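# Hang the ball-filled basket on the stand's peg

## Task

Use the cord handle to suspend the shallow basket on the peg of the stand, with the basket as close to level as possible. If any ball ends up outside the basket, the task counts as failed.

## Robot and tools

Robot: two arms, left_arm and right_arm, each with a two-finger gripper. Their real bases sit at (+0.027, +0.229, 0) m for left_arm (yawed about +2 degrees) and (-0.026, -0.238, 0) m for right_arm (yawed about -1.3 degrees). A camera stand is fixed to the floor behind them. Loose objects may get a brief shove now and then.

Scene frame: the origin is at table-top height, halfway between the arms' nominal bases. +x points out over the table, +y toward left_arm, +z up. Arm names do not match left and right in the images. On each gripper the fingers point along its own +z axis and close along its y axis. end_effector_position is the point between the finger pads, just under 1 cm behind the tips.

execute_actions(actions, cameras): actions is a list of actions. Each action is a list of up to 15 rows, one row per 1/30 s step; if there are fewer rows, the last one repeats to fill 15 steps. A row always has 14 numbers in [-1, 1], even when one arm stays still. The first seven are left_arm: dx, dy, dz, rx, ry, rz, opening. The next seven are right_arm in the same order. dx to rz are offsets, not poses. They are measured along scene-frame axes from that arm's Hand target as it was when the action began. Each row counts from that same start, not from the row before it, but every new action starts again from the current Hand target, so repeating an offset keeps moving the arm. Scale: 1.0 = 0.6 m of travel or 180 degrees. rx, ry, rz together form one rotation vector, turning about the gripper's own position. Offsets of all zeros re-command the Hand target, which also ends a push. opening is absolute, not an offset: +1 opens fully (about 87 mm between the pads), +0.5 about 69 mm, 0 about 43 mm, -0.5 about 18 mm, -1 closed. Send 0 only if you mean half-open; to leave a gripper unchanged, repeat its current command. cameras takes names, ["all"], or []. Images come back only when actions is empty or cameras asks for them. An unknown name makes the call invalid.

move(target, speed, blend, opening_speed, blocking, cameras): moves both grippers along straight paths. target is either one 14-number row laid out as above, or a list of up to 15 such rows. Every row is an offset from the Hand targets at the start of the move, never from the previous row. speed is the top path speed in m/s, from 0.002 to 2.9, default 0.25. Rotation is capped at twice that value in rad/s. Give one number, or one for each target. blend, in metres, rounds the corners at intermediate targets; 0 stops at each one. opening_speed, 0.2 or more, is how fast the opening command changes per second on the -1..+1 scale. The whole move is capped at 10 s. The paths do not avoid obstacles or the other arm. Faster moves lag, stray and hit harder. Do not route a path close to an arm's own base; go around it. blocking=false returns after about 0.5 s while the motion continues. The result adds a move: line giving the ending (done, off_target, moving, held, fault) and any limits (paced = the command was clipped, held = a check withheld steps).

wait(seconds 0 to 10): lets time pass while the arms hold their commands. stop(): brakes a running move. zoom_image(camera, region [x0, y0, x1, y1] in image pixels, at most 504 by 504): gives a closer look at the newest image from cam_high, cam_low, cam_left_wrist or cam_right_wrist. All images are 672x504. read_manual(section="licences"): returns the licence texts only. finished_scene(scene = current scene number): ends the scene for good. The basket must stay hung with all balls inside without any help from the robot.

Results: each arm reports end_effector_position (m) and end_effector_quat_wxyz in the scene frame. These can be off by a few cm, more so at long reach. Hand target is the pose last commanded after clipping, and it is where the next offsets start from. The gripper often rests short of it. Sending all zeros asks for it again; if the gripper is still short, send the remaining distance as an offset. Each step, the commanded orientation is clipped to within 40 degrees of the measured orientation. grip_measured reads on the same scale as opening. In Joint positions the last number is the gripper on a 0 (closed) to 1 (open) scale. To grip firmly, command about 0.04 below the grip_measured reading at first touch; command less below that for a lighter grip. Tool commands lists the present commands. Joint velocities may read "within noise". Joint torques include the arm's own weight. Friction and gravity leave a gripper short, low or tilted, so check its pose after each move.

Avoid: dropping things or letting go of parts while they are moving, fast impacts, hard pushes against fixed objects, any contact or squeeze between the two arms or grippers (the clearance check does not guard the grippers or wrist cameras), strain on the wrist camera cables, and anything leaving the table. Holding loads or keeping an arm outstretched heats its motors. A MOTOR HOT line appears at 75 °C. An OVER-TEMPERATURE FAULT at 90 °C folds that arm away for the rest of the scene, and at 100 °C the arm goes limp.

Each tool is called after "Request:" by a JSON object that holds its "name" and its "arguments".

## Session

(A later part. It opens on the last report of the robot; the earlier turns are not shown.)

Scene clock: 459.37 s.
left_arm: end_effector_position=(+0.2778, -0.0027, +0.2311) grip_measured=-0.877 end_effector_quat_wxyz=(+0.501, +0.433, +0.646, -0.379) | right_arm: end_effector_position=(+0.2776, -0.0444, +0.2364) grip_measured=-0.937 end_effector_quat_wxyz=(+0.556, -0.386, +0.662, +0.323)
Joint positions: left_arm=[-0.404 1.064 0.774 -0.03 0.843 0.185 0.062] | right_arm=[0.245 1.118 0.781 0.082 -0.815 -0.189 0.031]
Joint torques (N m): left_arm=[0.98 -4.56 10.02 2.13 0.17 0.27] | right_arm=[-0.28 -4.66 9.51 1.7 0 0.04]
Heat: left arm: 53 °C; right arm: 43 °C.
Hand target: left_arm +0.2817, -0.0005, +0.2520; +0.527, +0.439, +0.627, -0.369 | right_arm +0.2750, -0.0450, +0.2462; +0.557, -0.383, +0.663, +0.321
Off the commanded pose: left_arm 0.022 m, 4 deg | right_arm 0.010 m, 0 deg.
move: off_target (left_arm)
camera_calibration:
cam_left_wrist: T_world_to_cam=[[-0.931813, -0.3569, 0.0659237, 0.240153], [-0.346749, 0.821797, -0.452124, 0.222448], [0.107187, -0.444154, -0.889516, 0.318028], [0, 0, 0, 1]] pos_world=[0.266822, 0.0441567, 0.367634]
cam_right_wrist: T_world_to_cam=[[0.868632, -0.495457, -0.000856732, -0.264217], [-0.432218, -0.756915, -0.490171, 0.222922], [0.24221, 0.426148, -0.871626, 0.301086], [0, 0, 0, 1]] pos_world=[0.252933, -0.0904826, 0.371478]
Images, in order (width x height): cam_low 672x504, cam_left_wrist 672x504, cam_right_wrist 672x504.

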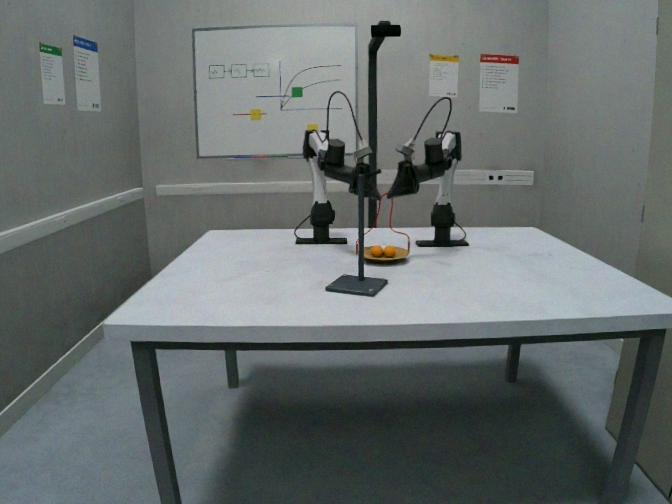

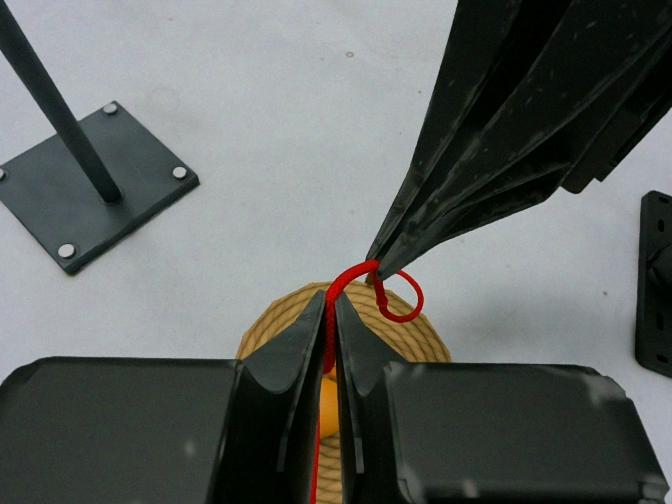

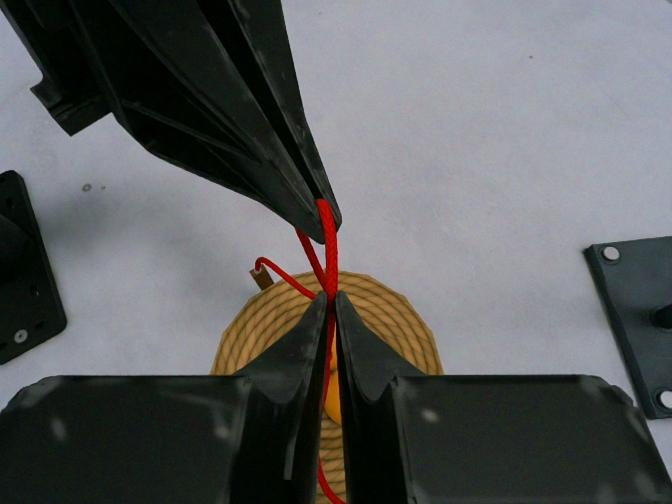

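Request:
{"name": "move", "arguments": {"target": [0.0,0.01,0.05,0,0,0,-1, 0.0,0.0,0.05,0,0,0,-1], "cameras": ["cam_left_wrist","cam_right_wrist","cam_low"], "speed": 0.05}}

Request:
{"name": "zoom_image", "arguments": {"camera": "cam_low", "region": [330, 160, 430, 280]}}

Scene clock: 464.87 s.
left_arm: end_effector_position=(+0.2775, +0.0013, +0.2612) grip_measured=-0.877 end_effector_quat_wxyz=(+0.499, +0.434, +0.644, -0.383) | right_arm: end_effector_position=(+0.2797, -0.0439, +0.2692) grip_measured=-0.937 end_effector_quat_wxyz=(+0.560, -0.386, +0.658, +0.322)
Joint positions: left_arm=[-0.382 1.064 0.895 -0.16 0.873 0.194 0.062] | right_arm=[0.245 1.118 0.902 -0.027 -0.815 -0.188 0.031]
Joint torques (N m): left_arm=[1.31 -4.52 10.04 2.11 0.12 0.29] | right_arm=[-0.17 -4.9 9.52 1.6 0.07 0.02]
Heat: left arm: 54 °C; right arm: 44 °C.
Hand target: left_arm +0.2817, +0.0055, +0.2821; +0.527, +0.439, +0.627, -0.369 | right_arm +0.2750, -0.0450, +0.2762; +0.557, -0.383, +0.663, +0.321
Off the commanded pose: left_arm 0.022 m, 4 deg | right_arm 0.008 m, 1 deg.
move: off_target (left_arm)
camera_calibration:
cam_left_wrist: T_world_to_cam=[[-0.934407, -0.349231, 0.0701489, 0.238932], [-0.341729, 0.823301, -0.453207, 0.231618], [0.10052, -0.447452, -0.888641, 0.348203], [0, 0, 0, 1]] pos_world=[0.267409, 0.0485547, 0.397638]
cam_right_wrist: T_world_to_cam=[[0.868459, -0.495715, 0.00669875, -0.267783], [-0.427178, -0.755107, -0.497325, 0.240914], [0.25159, 0.429045, -0.867538, 0.325265], [0, 0, 0, 1]] pos_world=[0.253638, -0.090381, 0.403786]
Images, in order (width x height): cam_low 672x504, cam_left_wrist 672x504, cam_right_wrist 672x504.

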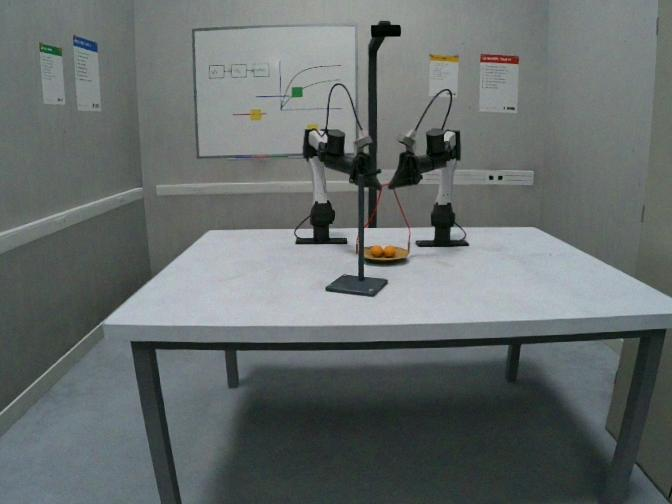

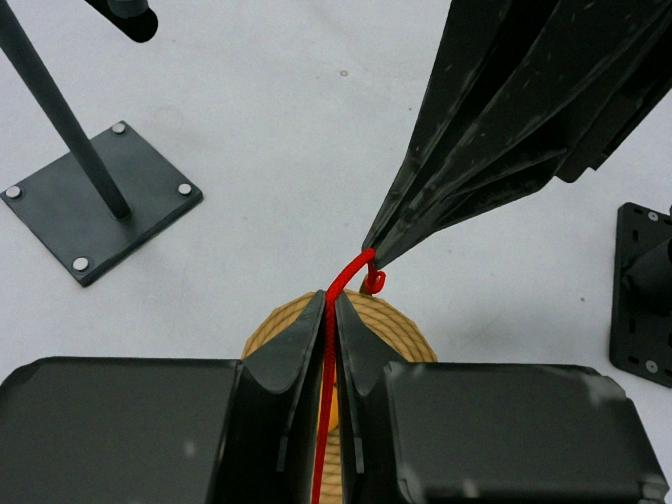

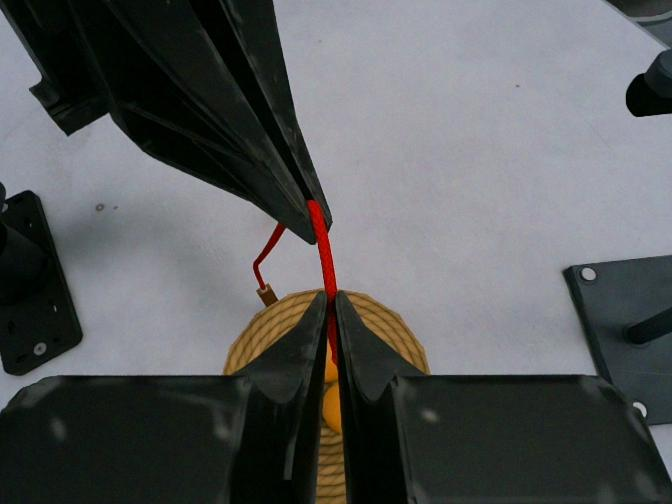

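Scaled by 4.200 from the camera's 672x504 image, which has a finer 960x720 frame.

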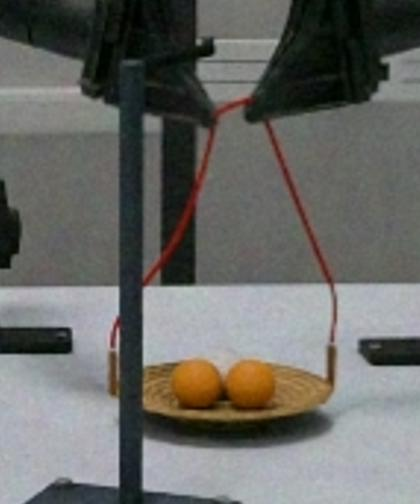

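Request:
{"name": "move", "arguments": {"target": [0.0,0.0,0.13,0,0,0,-1, 0.0,0.0,0.13,0,0,0,-1], "cameras": ["all"], "speed": 0.05}}

Request:
{"name": "zoom_image", "arguments": {"camera": "cam_low", "region": [330, 140, 430, 280]}}

Scene clock: 472.90 s.
left_arm: end_effector_position=(+0.2734, +0.0024, +0.3455) grip_measured=-0.877 end_effector_quat_wxyz=(+0.505, +0.437, +0.639, -0.382) | right_arm: end_effector_position=(+0.2745, -0.0442, +0.3551) grip_measured=-0.938 end_effector_quat_wxyz=(+0.568, -0.389, +0.651, +0.320)
Joint positions: left_arm=[-0.382 1.115 1.253 -0.452 0.876 0.196 0.062] | right_arm=[0.247 1.151 1.251 -0.322 -0.815 -0.186 0.031]
Joint torques (N m): left_arm=[1.43 -1.99 9.81 2.22 0.1 0.28] | right_arm=[-0.36 -2.06 9.26 1.74 0.04 -0.02]
Heat: left arm: 56 °C; right arm: 44 °C.
Hand target: left_arm +0.2816, +0.0054, +0.3600; +0.526, +0.439, +0.627, -0.369 | right_arm +0.2751, -0.0450, +0.3542; +0.557, -0.383, +0.663, +0.321
Off the commanded pose: left_arm 0.017 m, 3 deg | right_arm 0.001 m, 2 deg.
move: off_target (left_arm)
camera_calibration:
cam_left_wrist: T_world_to_cam=[[-0.936634, -0.34552, 0.0577313, 0.234387], [-0.331726, 0.821857, -0.463151, 0.26825], [0.112581, -0.452954, -0.884397, 0.419311], [0, 0, 0, 1]] pos_world=[0.261314, 0.0504509, 0.481546]
cam_right_wrist: T_world_to_cam=[[0.869221, -0.493969, 0.021178, -0.269286], [-0.415593, -0.753168, -0.509921, 0.282502], [0.267836, 0.434433, -0.85996, 0.394373], [0, 0, 0, 1]] pos_world=[0.245848, -0.0915766, 0.488902]

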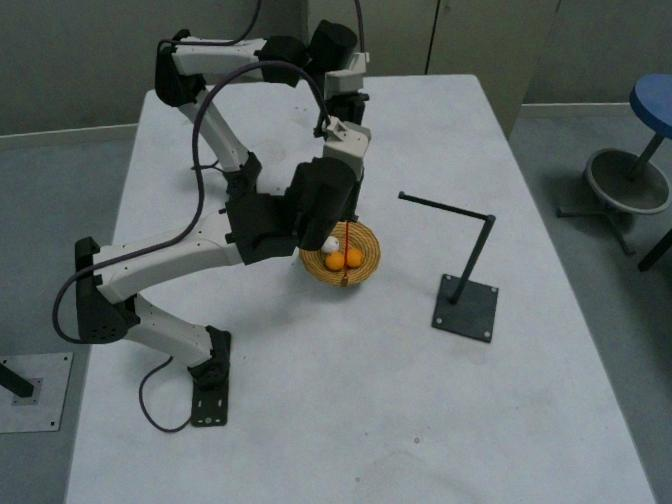

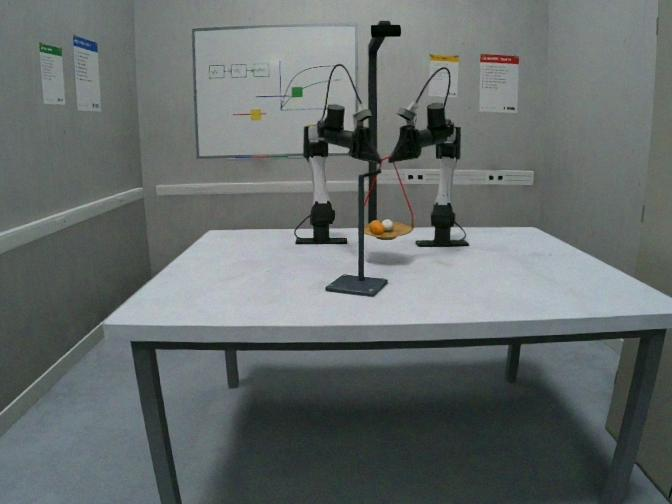

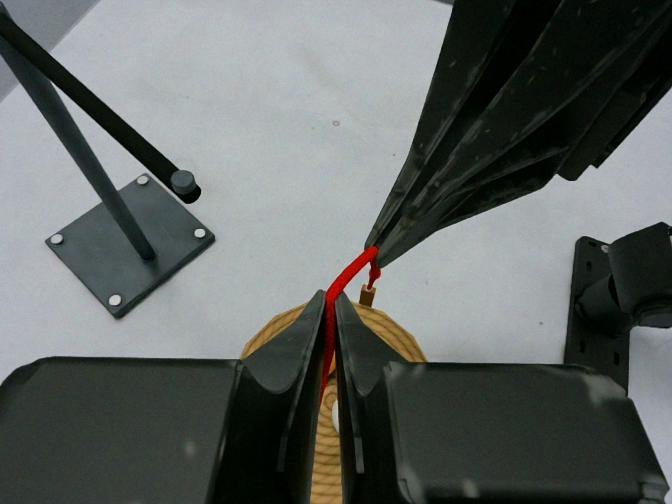

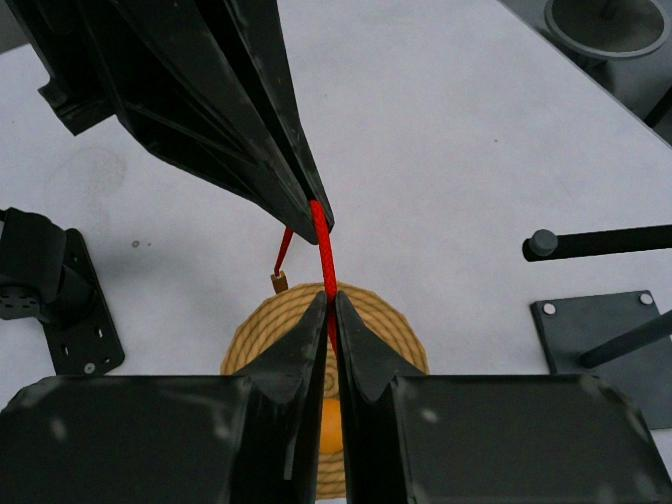

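Scaled by 3.600 from the camera's 672x504 image, which has a finer 960x720 frame.

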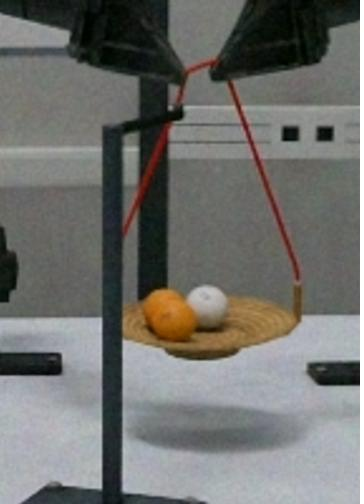

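Request:
{"name": "move", "arguments": {"target": [0.0,0.0,0.03,0,0,0,-1, 0.0,0.0,0.047,0,0,0,-1], "cameras": ["all"], "speed": 0.05}}

Request:
{"name": "zoom_image", "arguments": {"camera": "cam_low", "region": [330, 140, 430, 280]}}

Scene clock: 508.27 s.
left_arm: end_effector_position=(+0.2749, +0.0030, +0.3670) grip_measured=-0.877 end_effector_quat_wxyz=(+0.511, +0.437, +0.635, -0.380) | right_arm: end_effector_position=(+0.2746, -0.0443, +0.3803) grip_measured=-0.938 end_effector_quat_wxyz=(+0.563, -0.387, +0.656, +0.321)
Joint positions: left_arm=[-0.379 1.142 1.351 -0.509 0.876 0.197 0.062] | right_arm=[0.247 1.194 1.395 -0.434 -0.814 -0.186 0.031]
Joint torques (N m): left_arm=[1.14 -1.85 9.39 2.15 0.1 0.26] | right_arm=[-0.54 -2.07 9.51 1.82 0.11 -0.06]
Heat: left arm: 61 °C; right arm: 48 °C.
Hand target: left_arm +0.2816, +0.0054, +0.3781; +0.527, +0.440, +0.627, -0.369 | right_arm +0.2751, -0.0450, +0.3823; +0.557, -0.383, +0.663, +0.321
Off the commanded pose: left_arm 0.013 m, 2 deg | right_arm 0.002 m, 1 deg.
move: off_target (left_arm)
camera_calibration:
cam_left_wrist: T_world_to_cam=[[-0.936223, -0.348329, 0.0463998, 0.238954], [-0.327999, 0.818827, -0.471103, 0.280094], [0.126106, -0.456277, -0.880857, 0.433426], [0, 0, 0, 1]] pos_world=[0.260927, 0.0516482, 0.502653]
cam_right_wrist: T_world_to_cam=[[0.869053, -0.494586, 0.0114889, -0.266222], [-0.422743, -0.754478, -0.502048, 0.294246], [0.256974, 0.431449, -0.864764, 0.420702], [0, 0, 0, 1]] pos_world=[0.247642, -0.0911788, 0.514592]

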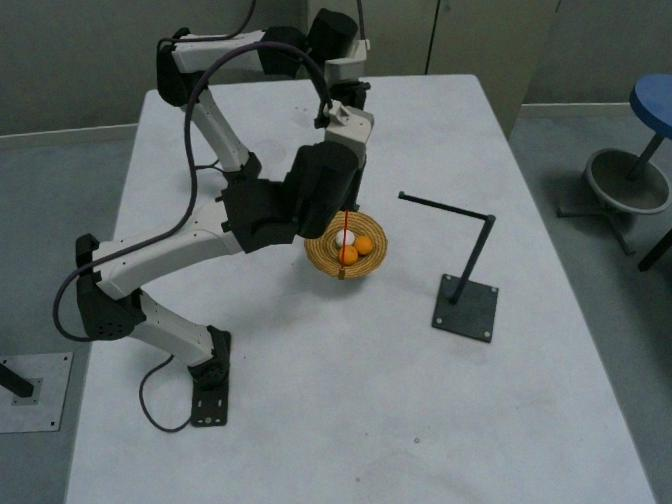

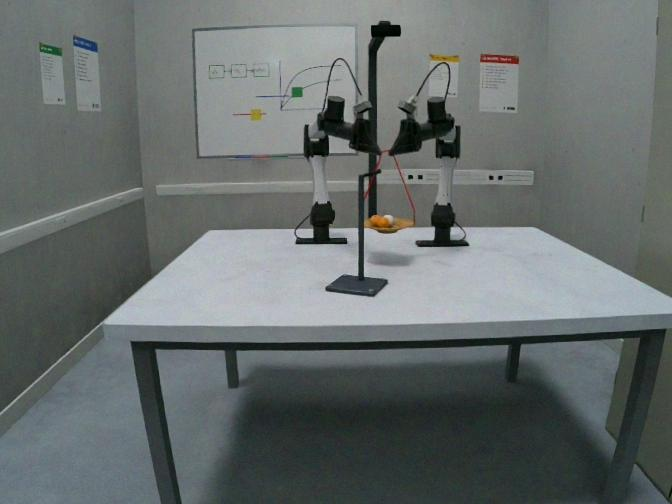

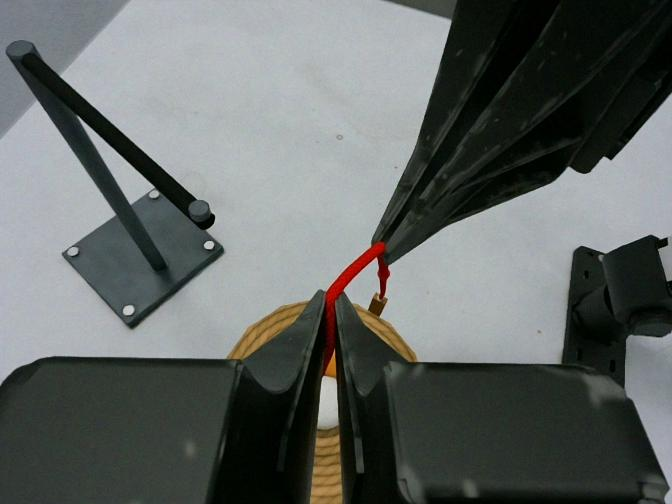

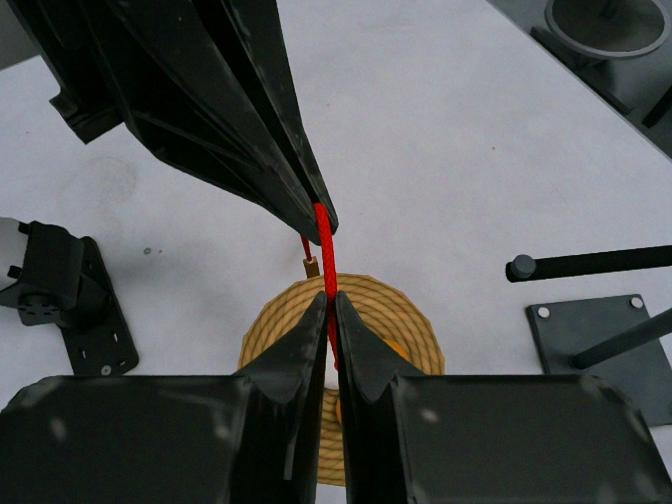

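Scaled by 3.600 from the camera's 672x504 image, which has a finer 960x720 frame.

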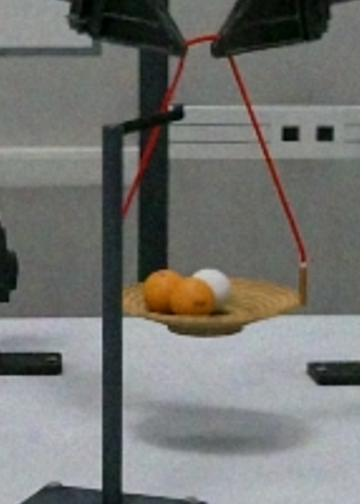

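Request:
{"name": "move", "arguments": {"target": [0.085,-0.016,0.0,0,0,0,-1, 0.085,-0.03,0.0,0,0,0,-1], "cameras": ["all"], "speed": 0.05}}

Request:
{"name": "zoom_image", "arguments": {"camera": "cam_low", "region": [330, 140, 430, 280]}}

Scene clock: 517.03 s.
left_arm: end_effector_position=(+0.3207, -0.0078, +0.3637) grip_measured=-0.877 end_effector_quat_wxyz=(+0.501, +0.437, +0.640, -0.385) | right_arm: end_effector_position=(+0.3225, -0.0587, +0.3786) grip_measured=-0.938 end_effector_quat_wxyz=(+0.556, -0.381, +0.663, +0.326)
Joint positions: left_arm=[-0.355 1.319 1.464 -0.479 0.906 0.209 0.062] | right_arm=[0.154 1.363 1.521 -0.435 -0.902 -0.21 0.031]
Joint torques (N m): left_arm=[1.62 -3.48 9.59 2.35 0.11 0.28] | right_arm=[-1.5 -3.75 9.39 1.86 -0.15 -0.22]
Heat: left arm: 59 °C; right arm: 48 °C.
Hand target: left_arm +0.3327, -0.0042, +0.3780; +0.526, +0.439, +0.627, -0.369 | right_arm +0.3261, -0.0631, +0.3825; +0.557, -0.383, +0.663, +0.321
Off the commanded pose: left_arm 0.019 m, 4 deg | right_arm 0.007 m, 1 deg.
move: off_target (left_arm)
camera_calibration:
cam_left_wrist: T_world_to_cam=[[-0.937383, -0.34206, 0.0656363, 0.271476], [-0.332761, 0.823853, -0.458842, 0.299555], [0.102877, -0.451952, -0.88609, 0.429205], [0, 0, 0, 1]] pos_world=[0.310002, 0.0400519, 0.499944]
cam_right_wrist: T_world_to_cam=[[0.867271, -0.497686, -0.0122172, -0.305674], [-0.43821, -0.751523, -0.493138, 0.304635], [0.236246, 0.433038, -0.869865, 0.421882], [0, 0, 0, 1]] pos_world=[0.298929, -0.10588, 0.513473]

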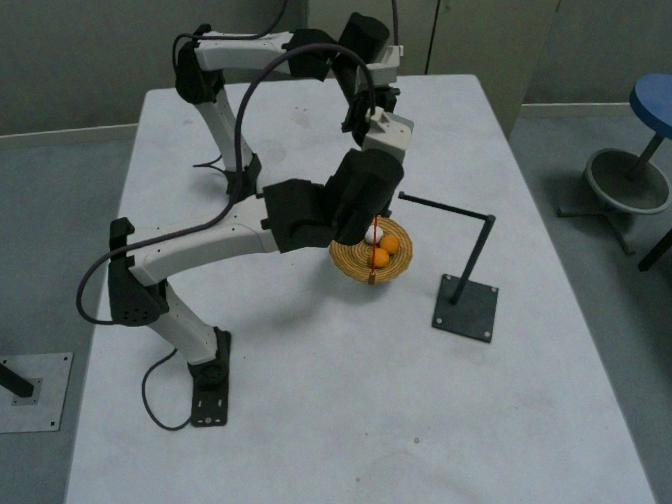

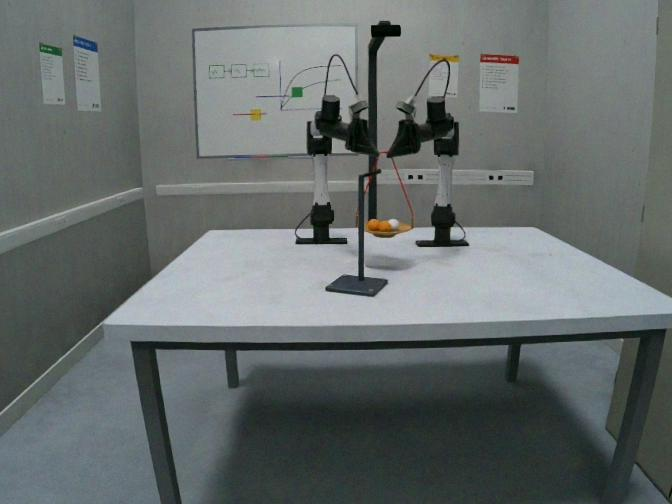

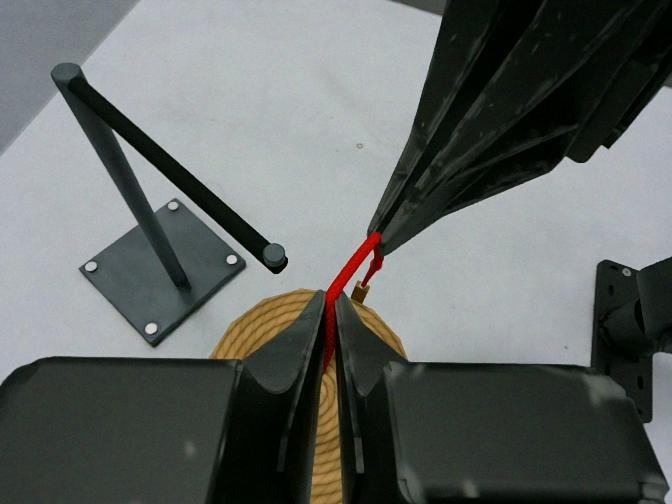

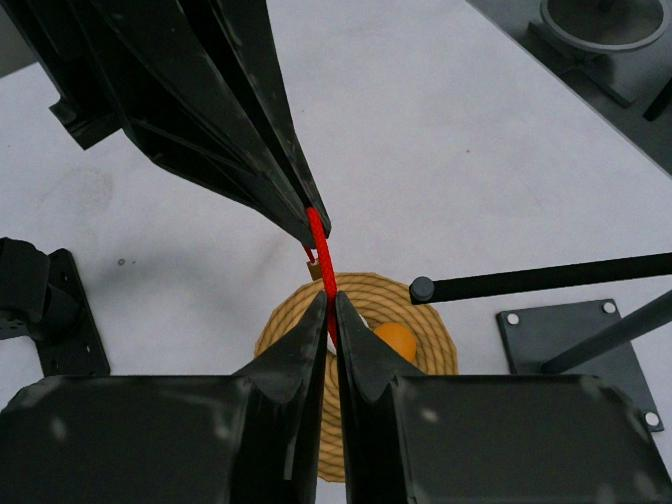

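Scaled by 3.600 from the camera's 672x504 image, which has a finer 960x720 frame.

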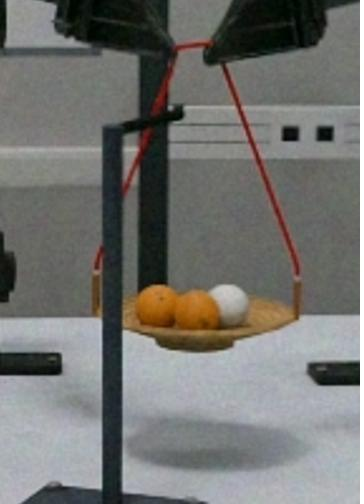

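Request:
{"name": "move", "arguments": {"target": [0.135,-0.045,0.0,0,0,0,-1, 0.133,-0.045,0.0,0,0,0,-1], "cameras": ["all"], "speed": 0.05}}

Request:
{"name": "zoom_image", "arguments": {"camera": "cam_low", "region": [330, 140, 430, 280]}}

Scene clock: 530.40 s.
left_arm: end_effector_position=(+0.4011, -0.0341, +0.3693) grip_measured=-0.877 end_effector_quat_wxyz=(+0.508, +0.439, +0.635, -0.383) | right_arm: end_effector_position=(+0.4025, -0.0871, +0.3813) grip_measured=-0.938 end_effector_quat_wxyz=(+0.559, -0.379, +0.664, +0.321)
Joint positions: left_arm=[-0.354 1.627 1.75 -0.439 0.907 0.21 0.062] | right_arm=[0.046 1.655 1.817 -0.477 -0.994 -0.264 0.031]
Joint torques (N m): left_arm=[1.18 -6 9.59 2.27 0.04 0.23] | right_arm=[-1.25 -5.52 9.95 1.81 -0.21 -0.18]
Heat: left arm: 61 °C; right arm: 49 °C.
Hand target: left_arm +0.4137, -0.0311, +0.3781; +0.527, +0.440, +0.627, -0.369 | right_arm +0.4058, -0.0899, +0.3824; +0.557, -0.383, +0.663, +0.321
Off the commanded pose: left_arm 0.016 m, 3 deg | right_arm 0.005 m, 1 deg.
move: off_target (left_arm)
camera_calibration:
cam_left_wrist: T_world_to_cam=[[-0.938461, -0.34159, 0.051056, 0.343408], [-0.324483, 0.82134, -0.46916, 0.350984], [0.118326, -0.456855, -0.881636, 0.406083], [0, 0, 0, 1]] pos_world=[0.388113, 0.0145483, 0.505152]
cam_right_wrist: T_world_to_cam=[[0.861482, -0.507747, -0.00645612, -0.389872], [-0.444442, -0.747804, -0.493214, 0.322448], [0.2456, 0.427765, -0.869884, 0.413455], [0, 0, 0, 1]] pos_world=[0.377633, -0.13369, 0.516176]

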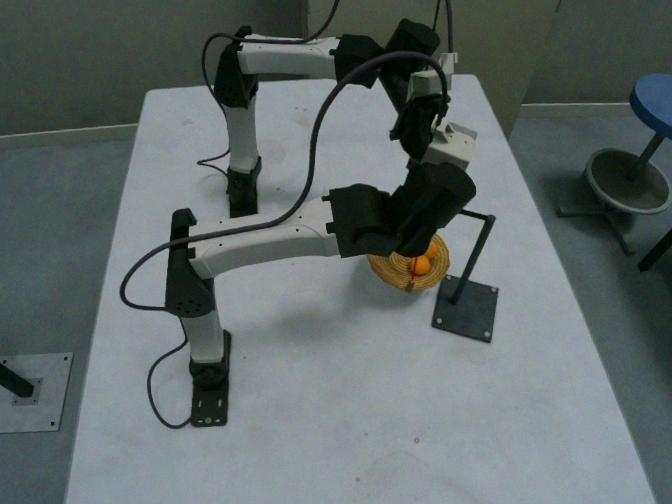

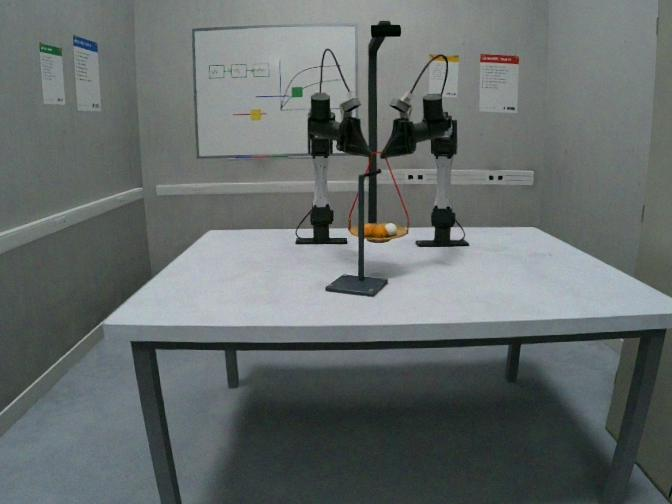

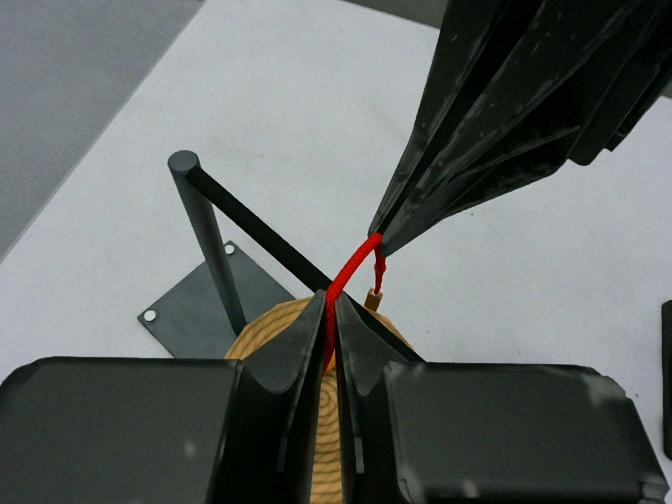

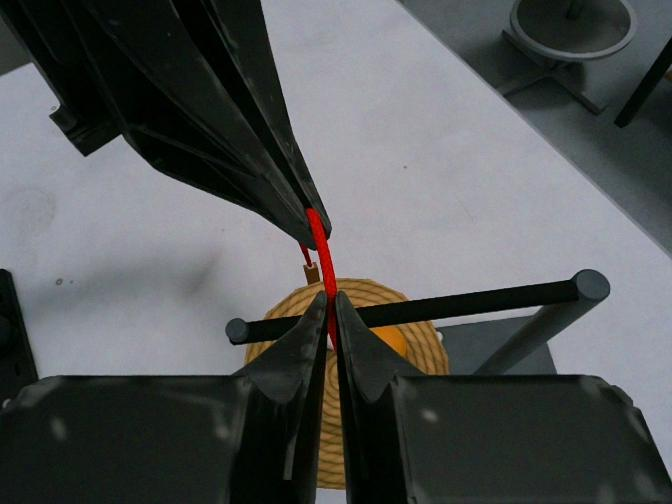

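Scaled by 3.600 from the camera's 672x504 image, which has a finer 960x720 frame.

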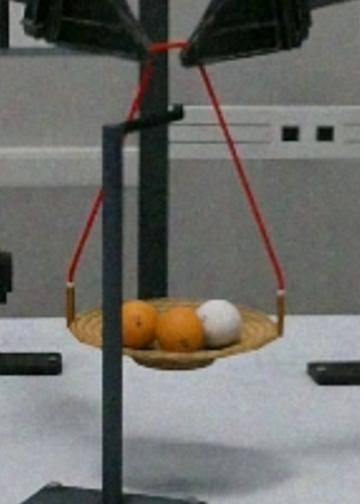

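Request:
{"name": "move", "arguments": {"target": [0.0,0.0,-0.06,0,0,0,-1, 0.0,0.0,-0.06,0,0,0,-1], "cameras": ["all"], "speed": 0.04}}

Request:
{"name": "zoom_image", "arguments": {"camera": "cam_low", "region": [330, 140, 430, 280]}}

Request:
{"name": "zoom_image", "arguments": {"camera": "cam_right_wrist", "region": [220, 180, 440, 380]}}

Request:
{"name": "zoom_image", "arguments": {"camera": "cam_left_wrist", "region": [220, 180, 440, 380]}}

Scene clock: 549.80 s.
left_arm: end_effector_position=(+0.4106, -0.0366, +0.3322) grip_measured=-0.877 end_effector_quat_wxyz=(+0.505, +0.438, +0.638, -0.383) | right_arm: end_effector_position=(+0.4104, -0.0875, +0.3390) grip_measured=-0.938 end_effector_quat_wxyz=(+0.545, -0.375, +0.675, +0.327)
Joint positions: left_arm=[-0.353 1.627 1.604 -0.303 0.907 0.213 0.062] | right_arm=[0.045 1.655 1.668 -0.374 -0.995 -0.273 0.031]
Joint torques (N m): left_arm=[1.05 -9.78 6.3 2.38 0.05 0.22] | right_arm=[-1.06 -9.69 5.45 2.32 -0.32 -0.08]
Heat: left arm: 61 °C; right arm: 48 °C.
Hand target: left_arm +0.4137, -0.0311, +0.3422; +0.527, +0.439, +0.627, -0.369 | right_arm +0.4058, -0.0900, +0.3464; +0.557, -0.383, +0.663, +0.321
Off the commanded pose: left_arm 0.012 m, 3 deg | right_arm 0.009 m, 2 deg.
move: off_target (left_arm)
camera_calibration:
cam_left_wrist: T_world_to_cam=[[-0.937716, -0.34279, 0.0564236, 0.351283], [-0.328718, 0.822954, -0.463347, 0.338614], [0.112397, -0.453036, -0.884379, 0.37458], [0, 0, 0, 1]] pos_world=[0.39861, 0.011451, 0.468346]
cam_right_wrist: T_world_to_cam=[[0.861788, -0.505961, -0.0364115, -0.386912], [-0.460941, -0.751093, -0.472645, 0.304341], [0.211791, 0.424103, -0.880501, 0.391927], [0, 0, 0, 1]] pos_world=[0.390712, -0.133391, 0.474849]

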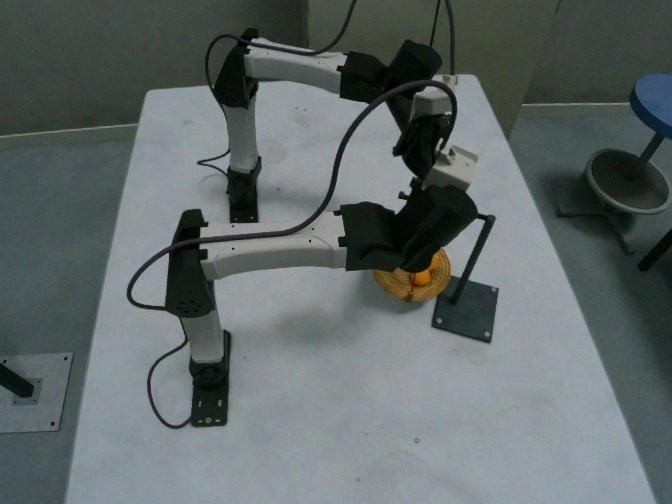

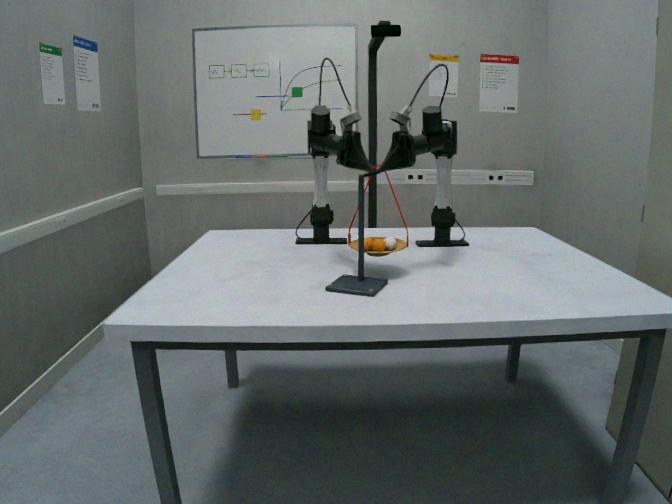

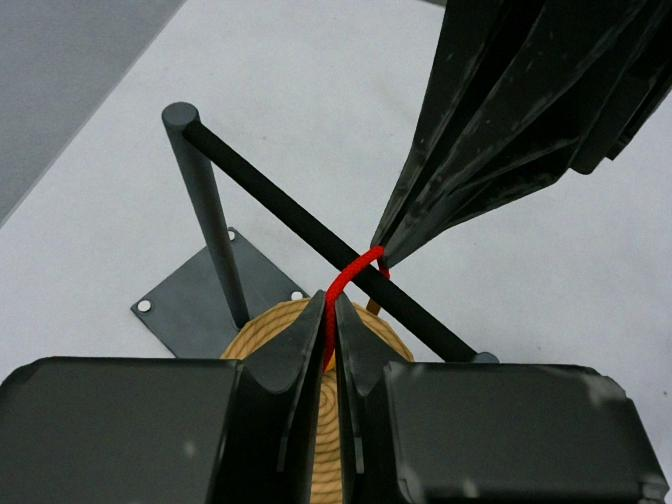

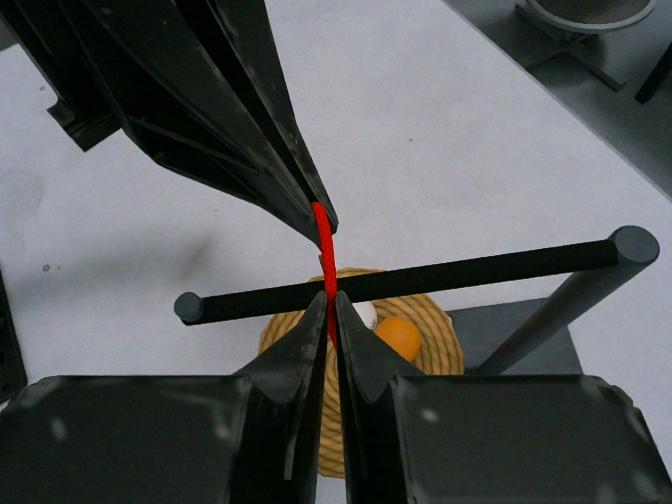

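Scaled by 3.600 from the camera's 672x504 image, which has a finer 960x720 frame.

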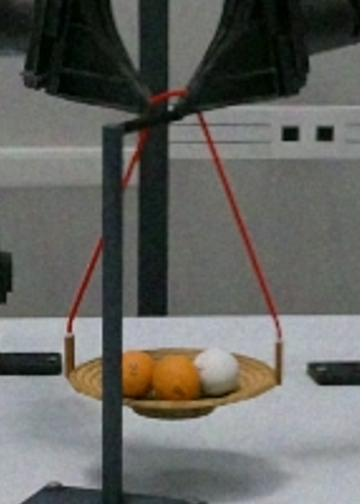

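Scaled by 2.291 from the camera's 672x504 image, which has a finer 960x720 frame.

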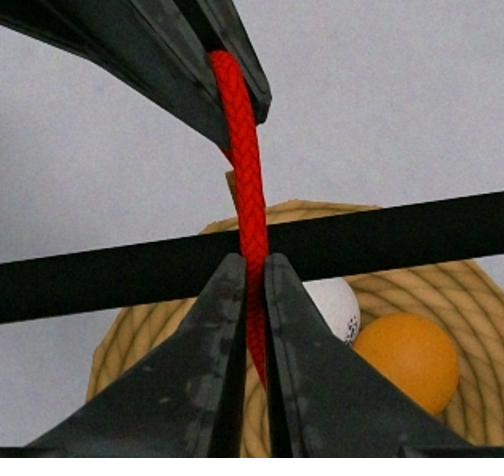

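Scaled by 2.291 from the camera's 672x504 image, which has a finer 960x720 frame.

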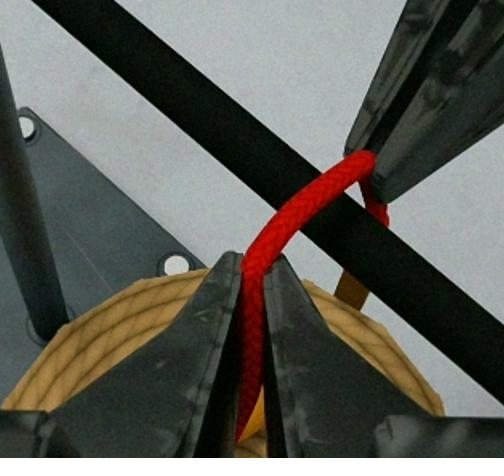

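Request:
{"name": "move", "arguments": {"target": [0.0,-0.012,0.0,0,0,0,-1, 0.0,-0.012,0.0,0,0,0,-1], "cameras": ["cam_low","cam_right_wrist"], "speed": 0.04}}

Request:
{"name": "zoom_image", "arguments": {"camera": "cam_low", "region": [330, 140, 430, 280]}}

Request:
{"name": "zoom_image", "arguments": {"camera": "cam_right_wrist", "region": [220, 180, 440, 380]}}

Scene clock: 560.27 s.
left_arm: end_effector_position=(+0.4096, -0.0404, +0.3331) grip_measured=-0.877 end_effector_quat_wxyz=(+0.506, +0.441, +0.635, -0.382) | right_arm: end_effector_position=(+0.4105, -0.0928, +0.3402) grip_measured=-0.938 end_effector_quat_wxyz=(+0.547, -0.376, +0.672, +0.328)
Joint positions: left_arm=[-0.363 1.627 1.604 -0.295 0.899 0.213 0.062] | right_arm=[0.028 1.655 1.668 -0.372 -1.015 -0.28 0.031]
Joint torques (N m): left_arm=[0.34 -9.14 6.74 2.42 -0.04 0.11] | right_arm=[-1.51 -9.46 5.6 2.08 -0.2 -0.11]
Heat: left arm: 58 °C; right arm: 48 °C.
Hand target: left_arm +0.4137, -0.0383, +0.3422; +0.527, +0.439, +0.627, -0.369 | right_arm +0.4058, -0.0971, +0.3463; +0.557, -0.383, +0.663, +0.322
Off the commanded pose: left_arm 0.010 m, 3 deg | right_arm 0.009 m, 2 deg.
move: off_target (left_arm)
camera_calibration:
cam_right_wrist: T_world_to_cam=[[0.863853, -0.502752, -0.031578, -0.39187], [-0.454629, -0.751098, -0.478711, 0.300519], [0.216955, 0.427892, -0.877405, 0.39237], [0, 0, 0, 1]] pos_world=[0.390016, -0.139186, 0.475755]
Images, in order (width x height): cam_low 672x504, cam_right_wrist 672x504.

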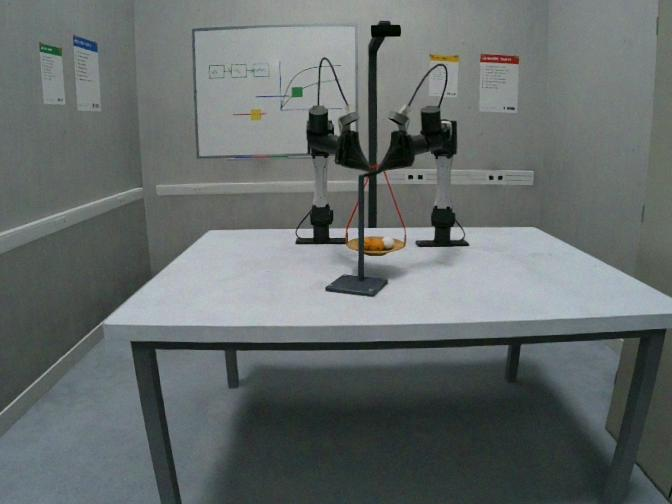

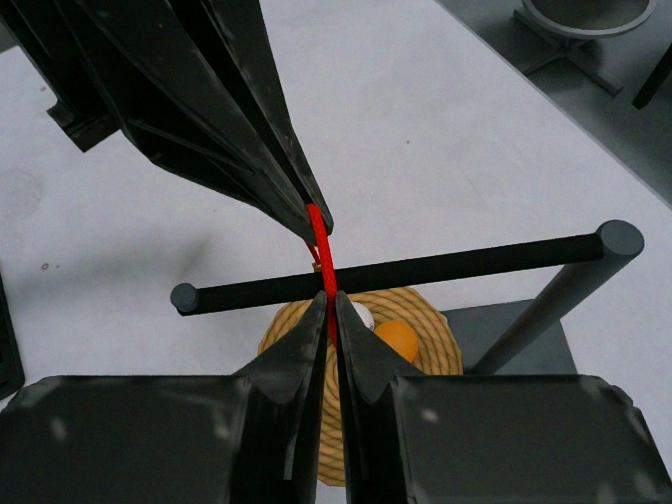

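Scaled by 3.600 from the camera's 672x504 image, which has a finer 960x720 frame.

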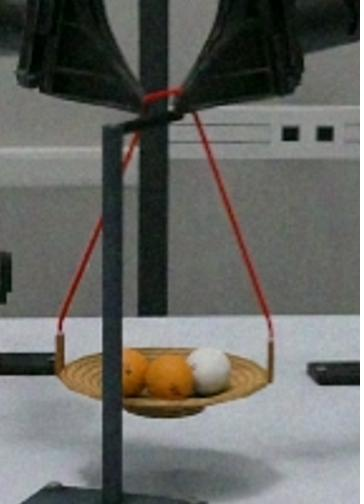

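Scaled by 2.291 from the camera's 672x504 image, which has a finer 960x720 frame.

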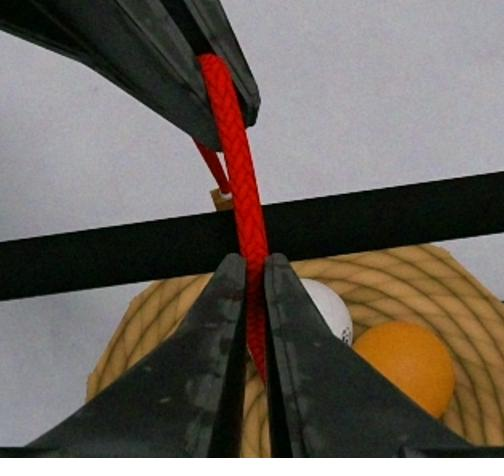

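Request:
{"name": "move", "arguments": {"target": [0.0,0,-0.025,0,0,0,-1, 0.0,0,-0.025,0,0,0,-1], "cameras": ["cam_low","cam_right_wrist","cam_left_wrist"], "speed": 0.03}}

Request:
{"name": "zoom_image", "arguments": {"camera": "cam_low", "region": [330, 140, 430, 280]}}

Request:
{"name": "zoom_image", "arguments": {"camera": "cam_right_wrist", "region": [220, 180, 440, 380]}}

Request:
{"name": "zoom_image", "arguments": {"camera": "cam_left_wrist", "region": [220, 180, 440, 380]}}

Scene clock: 565.03 s.
left_arm: end_effector_position=(+0.4122, -0.0418, +0.3170) grip_measured=-0.877 end_effector_quat_wxyz=(+0.506, +0.441, +0.635, -0.382) | right_arm: end_effector_position=(+0.4113, -0.0922, +0.3250) grip_measured=-0.938 end_effector_quat_wxyz=(+0.546, -0.378, +0.670, +0.330)
Joint positions: left_arm=[-0.365 1.627 1.539 -0.231 0.899 0.213 0.062] | right_arm=[0.028 1.649 1.6 -0.313 -1.022 -0.283 0.031]
Joint torques (N m): left_arm=[0.4 -10.18 6.23 2.37 -0.07 0.11] | right_arm=[-1.73 -9.77 5.26 2.03 -0.14 -0.16]
Heat: left arm: 58 °C; right arm: 48 °C.
Hand target: left_arm +0.4136, -0.0384, +0.3272; +0.527, +0.440, +0.627, -0.369 | right_arm +0.4058, -0.0972, +0.3313; +0.557, -0.383, +0.663, +0.321
Off the commanded pose: left_arm 0.011 m, 3 deg | right_arm 0.010 m, 2 deg.
move: off_target (left_arm)
camera_calibration:
cam_left_wrist: T_world_to_cam=[[-0.939563, -0.338783, 0.0494643, 0.354923], [-0.321784, 0.824443, -0.465564, 0.33413], [0.116945, -0.453344, -0.883631, 0.356419], [0, 0, 0, 1]] pos_world=[0.399309, 0.0063511, 0.452946]
cam_right_wrist: T_world_to_cam=[[0.86718, -0.496941, -0.0323669, -0.393276], [-0.44981, -0.753728, -0.47913, 0.291914], [0.213704, 0.430051, -0.877147, 0.380117], [0, 0, 0, 1]] pos_world=[0.391115, -0.138881, 0.460554]
Images, in order (width x height): cam_low 672x504, cam_left_wrist 672x504, cam_right_wrist 672x504.

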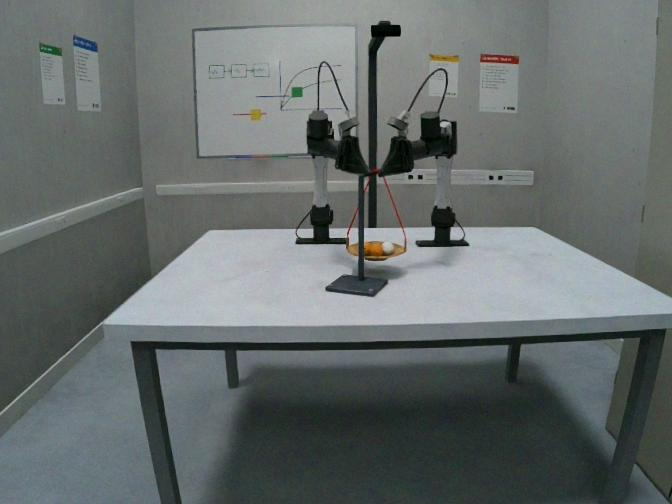

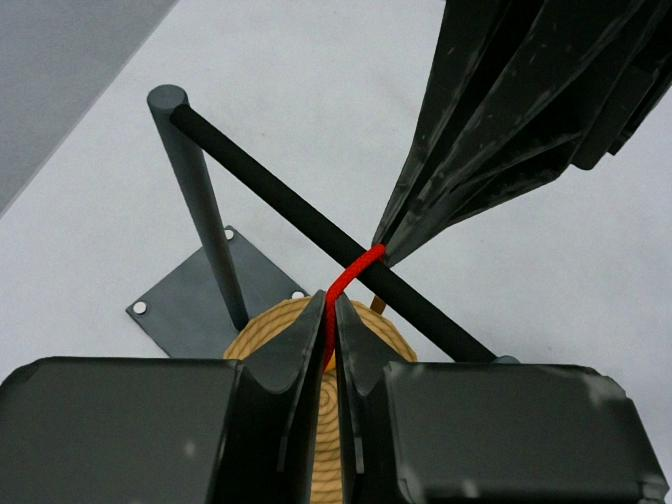

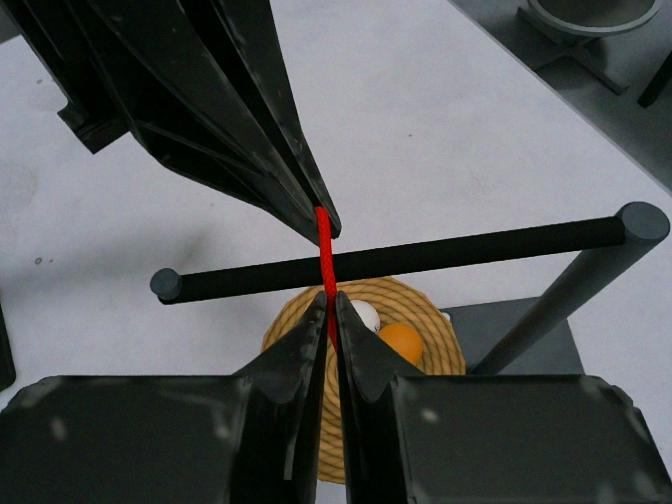

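Scaled by 3.600 from the camera's 672x504 image, which has a finer 960x720 frame.

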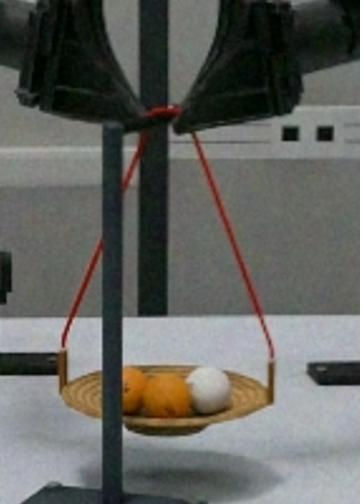

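Scaled by 2.291 from the camera's 672x504 image, which has a finer 960x720 frame.

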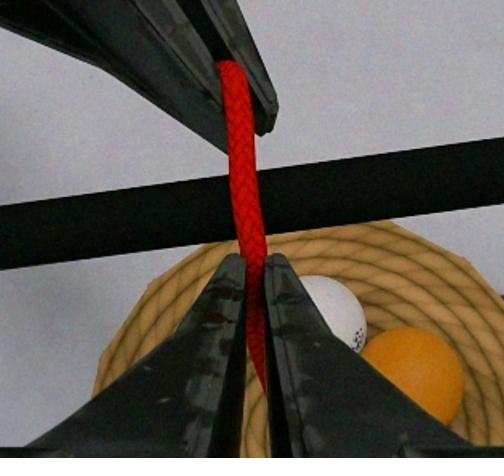

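Scaled by 2.291 from the camera's 672x504 image, which has a finer 960x720 frame.

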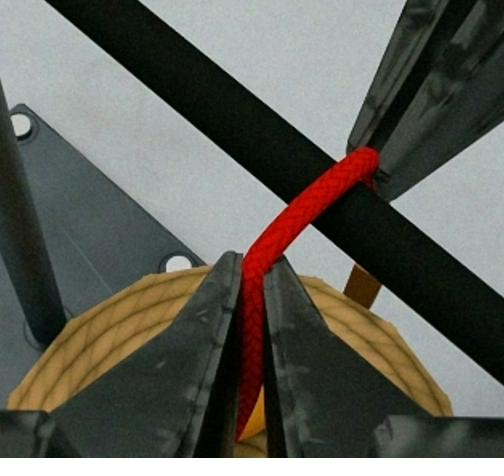

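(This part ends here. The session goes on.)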